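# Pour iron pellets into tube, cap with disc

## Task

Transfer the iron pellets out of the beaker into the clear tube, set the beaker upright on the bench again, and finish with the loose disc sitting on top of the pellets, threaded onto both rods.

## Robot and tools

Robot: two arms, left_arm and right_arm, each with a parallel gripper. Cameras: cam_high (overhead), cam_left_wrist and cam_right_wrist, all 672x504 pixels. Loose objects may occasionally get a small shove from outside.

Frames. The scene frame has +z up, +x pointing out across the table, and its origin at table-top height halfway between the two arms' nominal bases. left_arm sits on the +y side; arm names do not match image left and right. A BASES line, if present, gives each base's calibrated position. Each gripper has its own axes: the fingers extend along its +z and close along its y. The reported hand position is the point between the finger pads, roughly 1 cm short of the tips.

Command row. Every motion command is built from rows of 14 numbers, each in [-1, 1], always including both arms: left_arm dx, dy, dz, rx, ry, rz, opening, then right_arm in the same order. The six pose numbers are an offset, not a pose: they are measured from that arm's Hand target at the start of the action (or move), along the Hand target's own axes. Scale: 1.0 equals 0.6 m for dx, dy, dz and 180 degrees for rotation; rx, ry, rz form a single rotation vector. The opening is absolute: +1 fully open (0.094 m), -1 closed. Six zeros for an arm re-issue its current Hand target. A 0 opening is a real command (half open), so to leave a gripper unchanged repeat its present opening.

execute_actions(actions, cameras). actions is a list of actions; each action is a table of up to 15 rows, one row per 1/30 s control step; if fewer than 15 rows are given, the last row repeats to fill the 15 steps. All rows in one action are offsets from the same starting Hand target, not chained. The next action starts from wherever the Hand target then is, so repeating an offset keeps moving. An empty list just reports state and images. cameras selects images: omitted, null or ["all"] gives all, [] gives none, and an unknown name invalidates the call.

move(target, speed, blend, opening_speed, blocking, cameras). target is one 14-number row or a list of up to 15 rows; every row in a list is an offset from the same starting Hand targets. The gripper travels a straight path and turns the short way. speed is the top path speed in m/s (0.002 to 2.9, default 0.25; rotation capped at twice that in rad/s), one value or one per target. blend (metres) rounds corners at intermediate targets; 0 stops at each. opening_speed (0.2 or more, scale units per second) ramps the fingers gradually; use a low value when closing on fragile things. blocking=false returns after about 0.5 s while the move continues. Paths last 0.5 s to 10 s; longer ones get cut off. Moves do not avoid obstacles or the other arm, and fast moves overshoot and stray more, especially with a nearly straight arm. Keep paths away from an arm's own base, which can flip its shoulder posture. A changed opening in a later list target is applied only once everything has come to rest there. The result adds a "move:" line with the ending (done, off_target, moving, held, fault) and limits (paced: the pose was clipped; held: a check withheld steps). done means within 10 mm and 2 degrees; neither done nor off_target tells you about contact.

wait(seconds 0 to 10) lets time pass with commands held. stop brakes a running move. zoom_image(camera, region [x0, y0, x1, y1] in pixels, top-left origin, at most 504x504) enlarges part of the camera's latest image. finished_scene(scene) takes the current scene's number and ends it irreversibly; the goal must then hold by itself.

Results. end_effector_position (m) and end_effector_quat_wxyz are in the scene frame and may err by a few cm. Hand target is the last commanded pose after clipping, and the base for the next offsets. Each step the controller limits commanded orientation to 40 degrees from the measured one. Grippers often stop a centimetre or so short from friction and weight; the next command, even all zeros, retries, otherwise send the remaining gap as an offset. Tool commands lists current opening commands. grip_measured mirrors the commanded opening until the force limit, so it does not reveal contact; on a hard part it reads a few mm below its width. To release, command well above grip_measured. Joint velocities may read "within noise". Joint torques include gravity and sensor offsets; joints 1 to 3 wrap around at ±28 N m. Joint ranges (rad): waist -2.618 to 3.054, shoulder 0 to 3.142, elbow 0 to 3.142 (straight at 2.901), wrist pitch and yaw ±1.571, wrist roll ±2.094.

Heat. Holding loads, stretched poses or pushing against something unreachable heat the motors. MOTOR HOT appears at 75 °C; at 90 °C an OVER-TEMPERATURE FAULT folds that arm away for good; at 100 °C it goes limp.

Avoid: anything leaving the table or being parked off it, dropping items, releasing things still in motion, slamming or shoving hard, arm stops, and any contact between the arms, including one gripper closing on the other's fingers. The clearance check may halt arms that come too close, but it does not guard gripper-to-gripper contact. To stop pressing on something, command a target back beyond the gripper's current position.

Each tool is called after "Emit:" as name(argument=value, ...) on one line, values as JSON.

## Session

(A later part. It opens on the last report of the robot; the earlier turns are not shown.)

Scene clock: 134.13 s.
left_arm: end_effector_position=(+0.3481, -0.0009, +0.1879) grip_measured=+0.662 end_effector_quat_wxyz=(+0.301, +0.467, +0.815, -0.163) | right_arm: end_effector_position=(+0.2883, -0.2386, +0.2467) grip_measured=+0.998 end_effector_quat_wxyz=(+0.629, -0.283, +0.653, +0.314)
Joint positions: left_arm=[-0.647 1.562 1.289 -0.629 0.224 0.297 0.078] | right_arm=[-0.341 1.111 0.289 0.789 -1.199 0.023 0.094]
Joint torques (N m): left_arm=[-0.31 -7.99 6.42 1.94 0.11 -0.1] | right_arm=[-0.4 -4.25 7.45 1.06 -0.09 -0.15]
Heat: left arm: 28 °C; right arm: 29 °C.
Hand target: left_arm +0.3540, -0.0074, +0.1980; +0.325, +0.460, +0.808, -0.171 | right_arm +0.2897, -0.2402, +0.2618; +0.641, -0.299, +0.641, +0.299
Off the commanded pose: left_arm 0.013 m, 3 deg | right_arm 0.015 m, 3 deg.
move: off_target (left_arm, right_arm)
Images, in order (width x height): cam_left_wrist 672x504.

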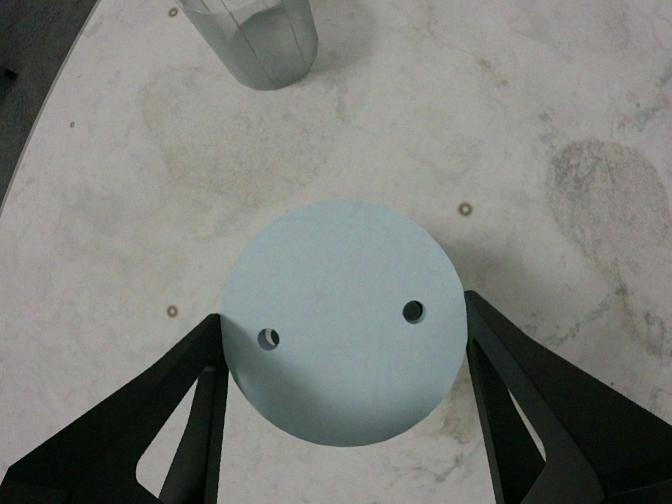

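Emit:
move(target=[0.0137,-0.0004,0.0146,0,0,0,0.45,0,0,0,0,0,0,1], speed=0.02, cameras=["cam_left_wrist","cam_right_wrist"])

Emit:
zoom_image(camera="cam_left_wrist", region=[245, 318, 295, 363])

Emit:
zoom_image(camera="cam_left_wrist", region=[390, 290, 440, 335])

Emit:
zoom_image(camera="cam_right_wrist", region=[140, 120, 320, 300])

Scene clock: 135.83 s.
left_arm: end_effector_position=(+0.3476, -0.0006, +0.1767) grip_measured=+0.662 end_effector_quat_wxyz=(+0.301, +0.466, +0.816, -0.164) | right_arm: end_effector_position=(+0.2883, -0.2386, +0.2467) grip_measured=+0.998 end_effector_quat_wxyz=(+0.629, -0.283, +0.653, +0.314)
Joint positions: left_arm=[-0.647 1.562 1.244 -0.585 0.224 0.296 0.078] | right_arm=[-0.341 1.111 0.289 0.789 -1.199 0.023 0.094]
Joint torques (N m): left_arm=[-0.34 -7.66 6.64 2.01 0.19 -0.14] | right_arm=[-0.58 -4.29 7.43 1.06 -0.08 -0.17]
Heat: left arm: 29 °C; right arm: 29 °C.
Hand target: left_arm +0.3540, -0.0073, +0.1860; +0.325, +0.460, +0.808, -0.171 | right_arm +0.2897, -0.2402, +0.2618; +0.641, -0.299, +0.641, +0.299
Off the commanded pose: left_arm 0.013 m, 3 deg | right_arm 0.015 m, 3 deg.
move: off_target (left_arm, right_arm)
Images, in order (width x height): cam_left_wrist 672x504, cam_right_wrist 672x504.

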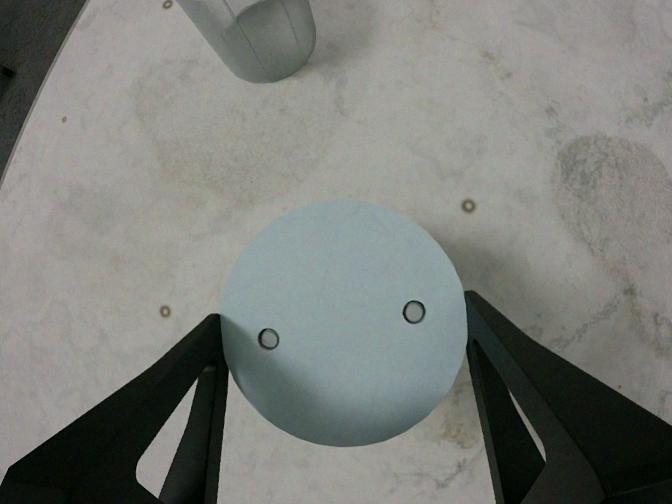

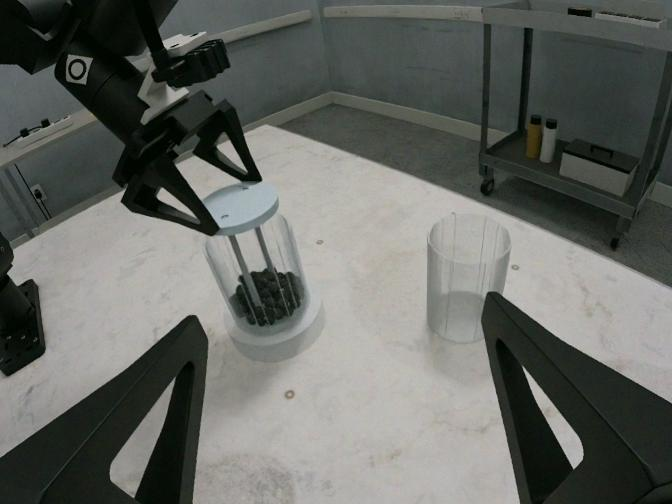

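Scaled by 10.080 from the camera's 672x504 image, which has a finer 960x720 frame.

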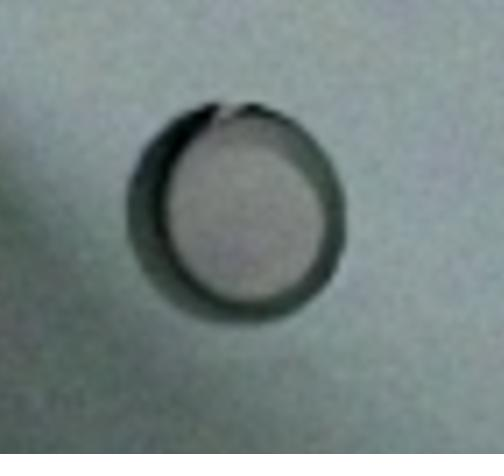

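Scaled by 10.080 from the camera's 672x504 image, which has a finer 960x720 frame.

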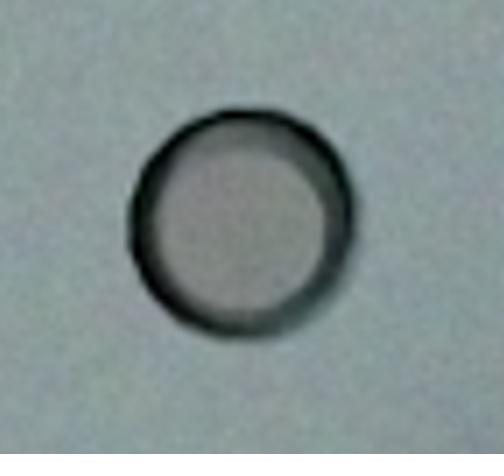

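Scaled by 2.800 from the camera's 672x504 image, which has a finer 960x720 frame.

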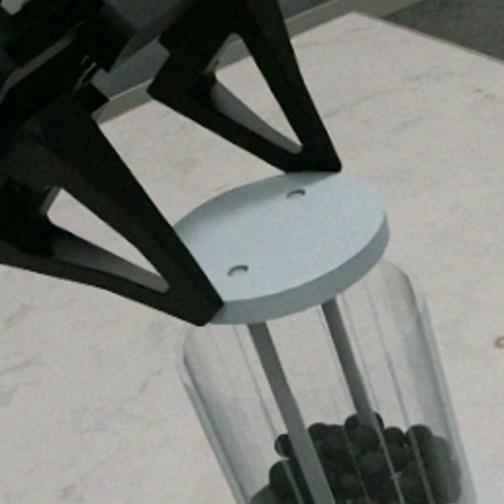

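Emit:
move(target=[0.0182,-0.0005,0.0195,0,0,0,0.45,0,0,0,0,0,0,1], speed=0.03, cameras=["cam_left_wrist"])

Emit:
move(target=[0.0125,-0.0004,0.0134,0,0,0,0.45,0,0,0,0,0,0,1], speed=0.03, cameras=["cam_left_wrist","cam_right_wrist"])

Emit:
zoom_image(camera="cam_right_wrist", region=[140, 140, 320, 320])

Scene clock: 137.53 s.
left_arm: end_effector_position=(+0.3483, -0.0002, +0.1638) grip_measured=+0.662 end_effector_quat_wxyz=(+0.305, +0.465, +0.815, -0.164) | right_arm: end_effector_position=(+0.2883, -0.2386, +0.2467) grip_measured=+0.998 end_effector_quat_wxyz=(+0.629, -0.283, +0.653, +0.314)
Joint positions: left_arm=[-0.646 1.562 1.187 -0.519 0.224 0.296 0.078] | right_arm=[-0.341 1.111 0.289 0.789 -1.199 0.023 0.094]
Joint torques (N m): left_arm=[-0.51 -7.21 6.31 1.97 0.13 -0.1] | right_arm=[-0.54 -4.21 7.36 1.08 -0.09 -0.13]
Heat: left arm: 29 °C; right arm: 29 °C.
Hand target: left_arm +0.3541, -0.0073, +0.1700; +0.325, +0.460, +0.808, -0.171 | right_arm +0.2897, -0.2402, +0.2618; +0.641, -0.299, +0.641, +0.299
Off the commanded pose: left_arm 0.011 m, 3 deg | right_arm 0.015 m, 3 deg.
move: off_target (left_arm, right_arm)
Images, in order (width x height): cam_left_wrist 672x504.

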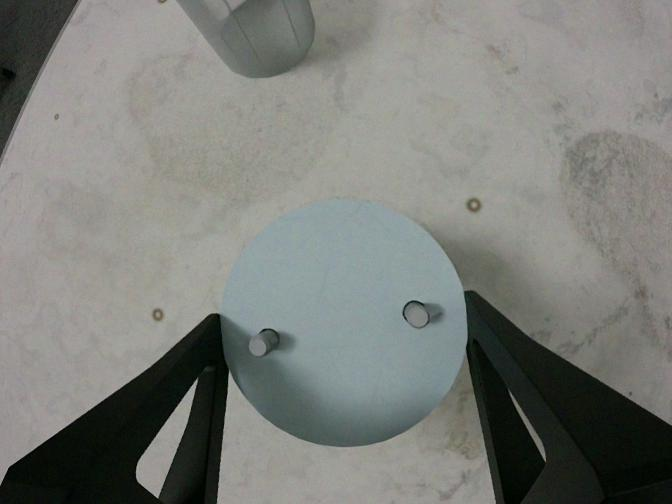

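Scene clock: 138.67 s.
left_arm: end_effector_position=(+0.3480, -0.0001, +0.1552) grip_measured=+0.662 end_effector_quat_wxyz=(+0.308, +0.465, +0.814, -0.164) | right_arm: end_effector_position=(+0.2883, -0.2386, +0.2467) grip_measured=+0.998 end_effector_quat_wxyz=(+0.629, -0.283, +0.653, +0.314)
Joint positions: left_arm=[-0.646 1.562 1.149 -0.475 0.224 0.296 0.078] | right_arm=[-0.341 1.111 0.289 0.789 -1.199 0.023 0.094]
Joint torques (N m): left_arm=[-0.58 -6.3 6.64 1.97 0.09 -0.16] | right_arm=[-0.43 -4.21 7.39 1.07 -0.07 -0.13]
Heat: left arm: 29 °C; right arm: 29 °C.
Hand target: left_arm +0.3541, -0.0073, +0.1590; +0.325, +0.460, +0.808, -0.171 | right_arm +0.2897, -0.2402, +0.2618; +0.641, -0.299, +0.641, +0.299
Off the commanded pose: left_arm 0.010 m, 2 deg | right_arm 0.015 m, 3 deg.
move: off_target (right_arm)
Images, in order (width x height): cam_left_wrist 672x504, cam_right_wrist 672x504.

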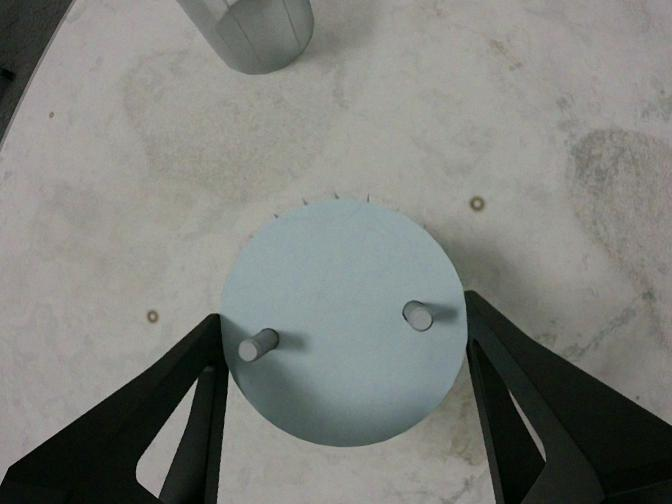

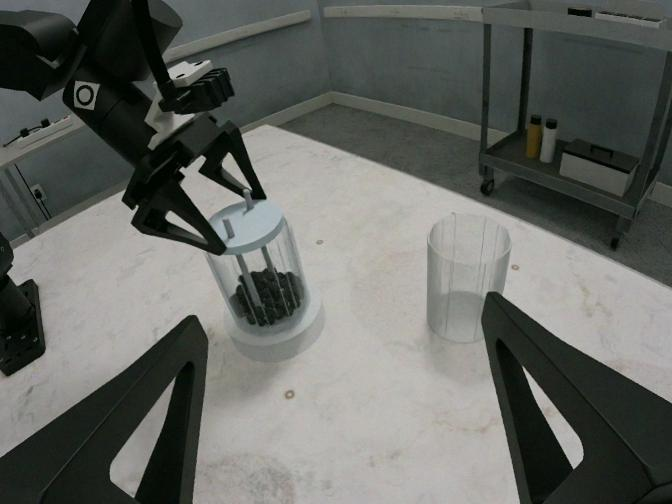

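Scaled by 2.800 from the camera's 672x504 image, which has a finer 960x720 frame.

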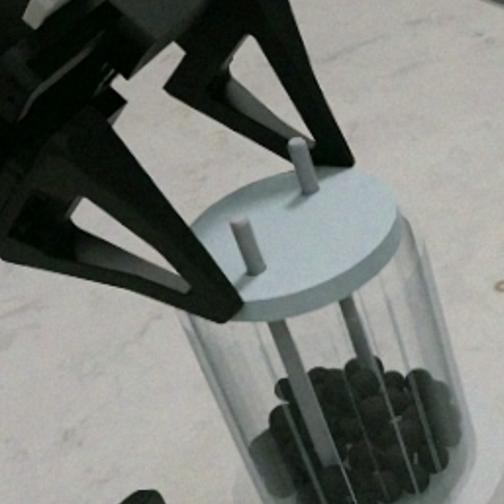

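Emit:
move(target=[0.0085,-0.0003,0.0091,0,0,0,0.45,0,0,0,0,0,0,1], speed=0.025, cameras=["cam_left_wrist","cam_right_wrist"])

Emit:
zoom_image(camera="cam_right_wrist", region=[140, 140, 320, 320])

Scene clock: 140.07 s.
left_arm: end_effector_position=(+0.3480, -0.0001, +0.1501) grip_measured=+0.662 end_effector_quat_wxyz=(+0.311, +0.465, +0.812, -0.165) | right_arm: end_effector_position=(+0.2883, -0.2386, +0.2467) grip_measured=+0.998 end_effector_quat_wxyz=(+0.629, -0.283, +0.653, +0.314)
Joint positions: left_arm=[-0.646 1.562 1.125 -0.444 0.224 0.296 0.078] | right_arm=[-0.341 1.111 0.289 0.789 -1.199 0.023 0.094]
Joint torques (N m): left_arm=[-0.31 -5.9 6.23 1.96 0.13 -0.1] | right_arm=[-0.47 -4.18 7.56 1.09 -0.08 -0.15]
Heat: left arm: 29 °C; right arm: 29 °C.
Hand target: left_arm +0.3541, -0.0074, +0.1515; +0.325, +0.460, +0.808, -0.171 | right_arm +0.2897, -0.2402, +0.2618; +0.641, -0.299, +0.641, +0.299
Off the commanded pose: left_arm 0.010 m, 2 deg | right_arm 0.015 m, 3 deg.
move: off_target (right_arm)
Images, in order (width x height): cam_left_wrist 672x504, cam_right_wrist 672x504.

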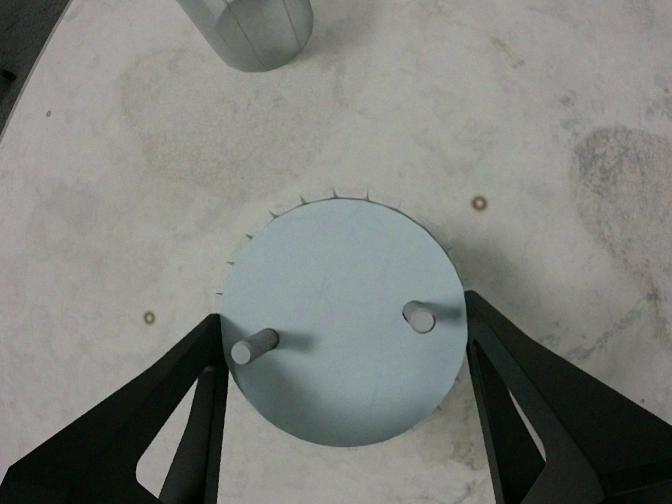

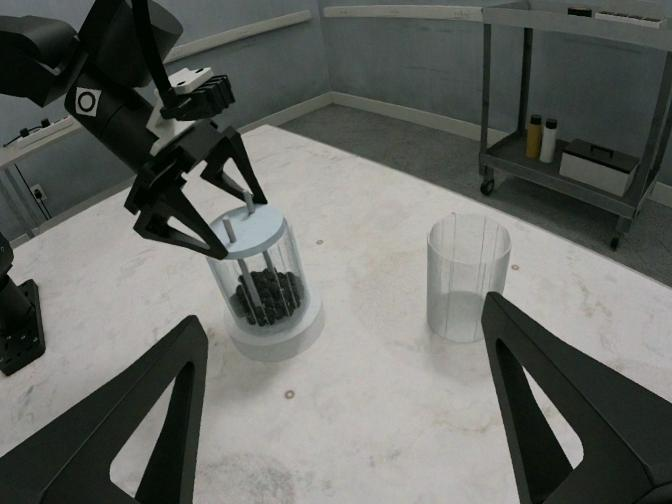

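Scaled by 2.800 from the camera's 672x504 image, which has a finer 960x720 frame.

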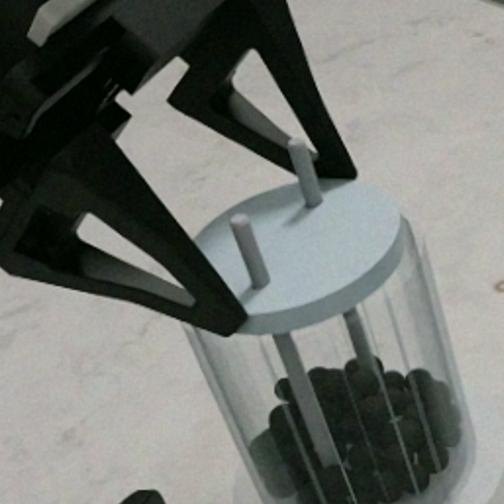

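Emit:
move(target=[0,0,0,0,0,0,1,0,0,0,0,0,0,1], speed=0.02, opening_speed=0.25, cameras=["cam_left_wrist","cam_right_wrist"])

Emit:
zoom_image(camera="cam_right_wrist", region=[140, 140, 320, 320])

Scene clock: 143.10 s.
left_arm: end_effector_position=(+0.3494, -0.0011, +0.1515) grip_measured=+0.998 end_effector_quat_wxyz=(+0.315, +0.464, +0.811, -0.165) | right_arm: end_effector_position=(+0.2883, -0.2386, +0.2467) grip_measured=+0.998 end_effector_quat_wxyz=(+0.629, -0.283, +0.653, +0.314)
Joint positions: left_arm=[-0.646 1.562 1.125 -0.435 0.224 0.296 0.094] | right_arm=[-0.341 1.111 0.289 0.789 -1.199 0.023 0.094]
Joint torques (N m): left_arm=[-0.53 -5.9 6.23 1.89 0.13 -0.06] | right_arm=[-0.5 -4.15 7.46 1.07 -0.08 -0.14]
Heat: left arm: 29 °C; right arm: 29 °C.
Hand target: left_arm +0.3541, -0.0074, +0.1515; +0.325, +0.460, +0.808, -0.171 | right_arm +0.2897, -0.2402, +0.2618; +0.641, -0.299, +0.641, +0.299
Off the commanded pose: left_arm 0.008 m, 1 deg | right_arm 0.015 m, 3 deg.
move: off_target (right_arm)
Images, in order (width x height): cam_left_wrist 672x504, cam_right_wrist 672x504.

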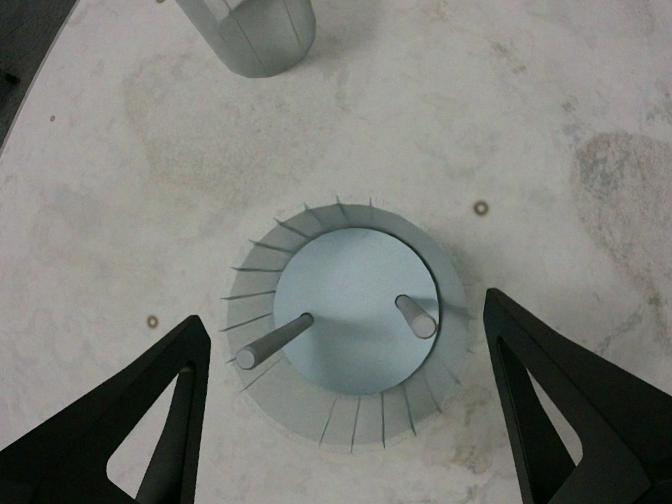

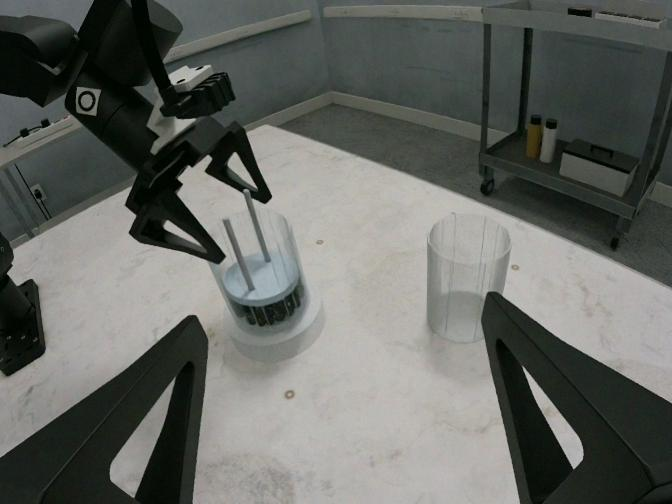

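Scaled by 2.800 from the camera's 672x504 image, which has a finer 960x720 frame.

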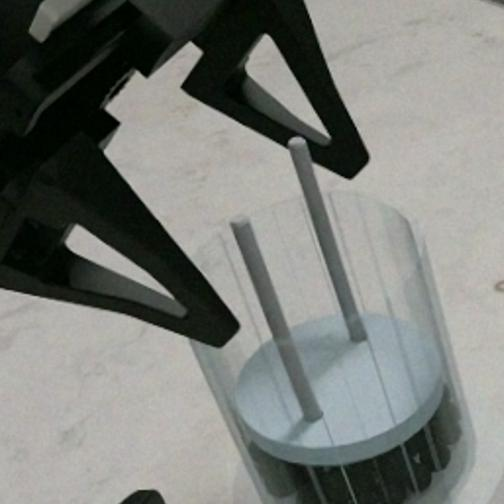

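Disc is on the pellets. Now lift the left hand clear.

Emit:
move(target=[-0.1138,0.0038,-0.1215,0,0,0,1,0,0,0,0,0,0,1], speed=0.12)

Emit:
zoom_image(camera="cam_right_wrist", region=[140, 140, 320, 320])

Scene clock: 148.40 s.
left_arm: end_effector_position=(+0.3550, -0.0055, +0.2472) grip_measured=+0.998 end_effector_quat_wxyz=(+0.330, +0.463, +0.805, -0.167) | right_arm: end_effector_position=(+0.2883, -0.2386, +0.2467) grip_measured=+0.998 end_effector_quat_wxyz=(+0.629, -0.283, +0.653, +0.314)
Joint positions: left_arm=[-0.646 1.562 1.487 -0.766 0.224 0.296 0.094] | right_arm=[-0.341 1.111 0.289 0.789 -1.199 0.023 0.094]
Joint torques (N m): left_arm=[-0.32 -6.5 8.84 1.35 0.11 -0.09] | right_arm=[-0.65 -4.34 7.56 1.08 -0.1 -0.12]
Heat: left arm: 29 °C; right arm: 29 °C.
Hand target: left_arm +0.3541, -0.0073, +0.2514; +0.325, +0.460, +0.808, -0.171 | right_arm +0.2897, -0.2402, +0.2618; +0.641, -0.299, +0.641, +0.299
Off the commanded pose: left_arm 0.005 m, 1 deg | right_arm 0.015 m, 3 deg.
move: off_target (right_arm)

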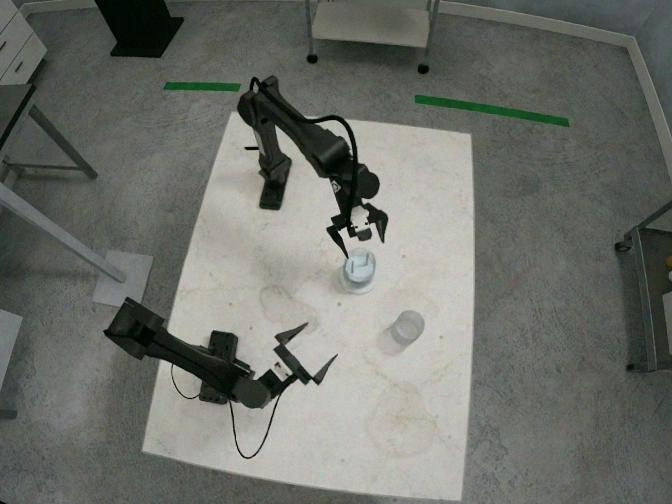

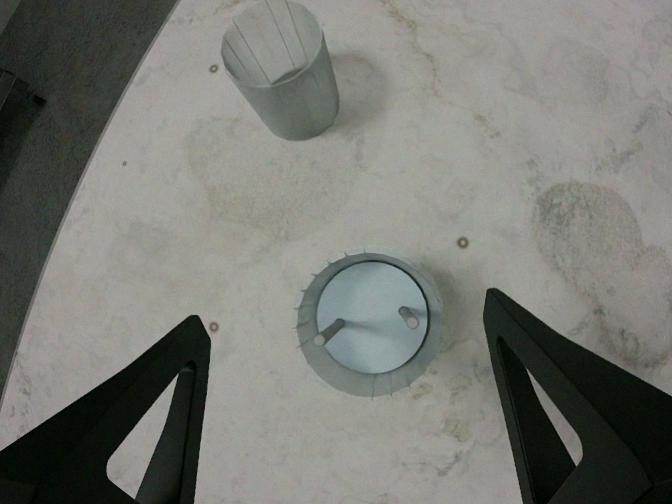

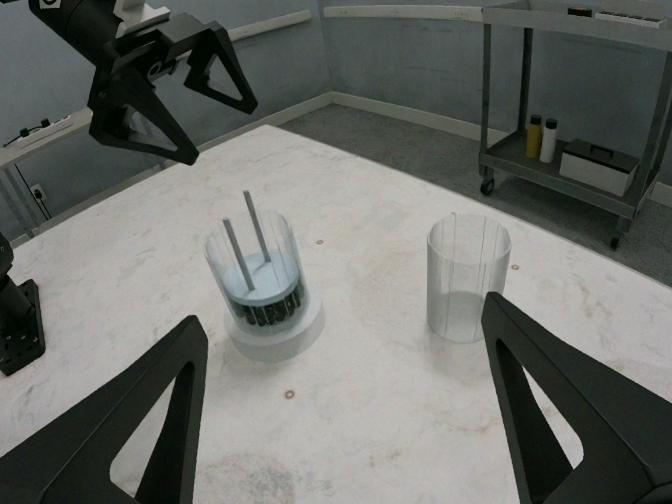

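Scaled by 2.800 from the camera's 672x504 image, which has a finer 960x720 frame.

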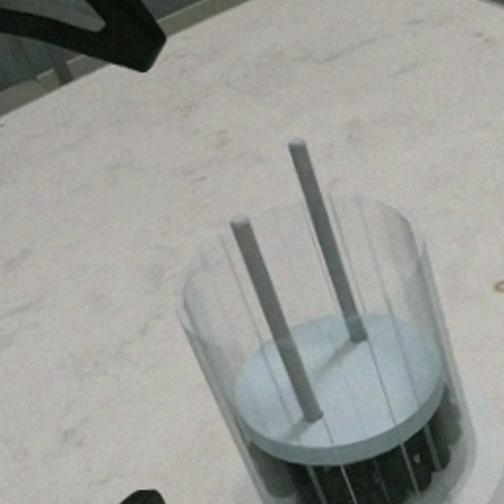

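Emit:
finished_scene(scene=2)

The scene is finished: the task was done.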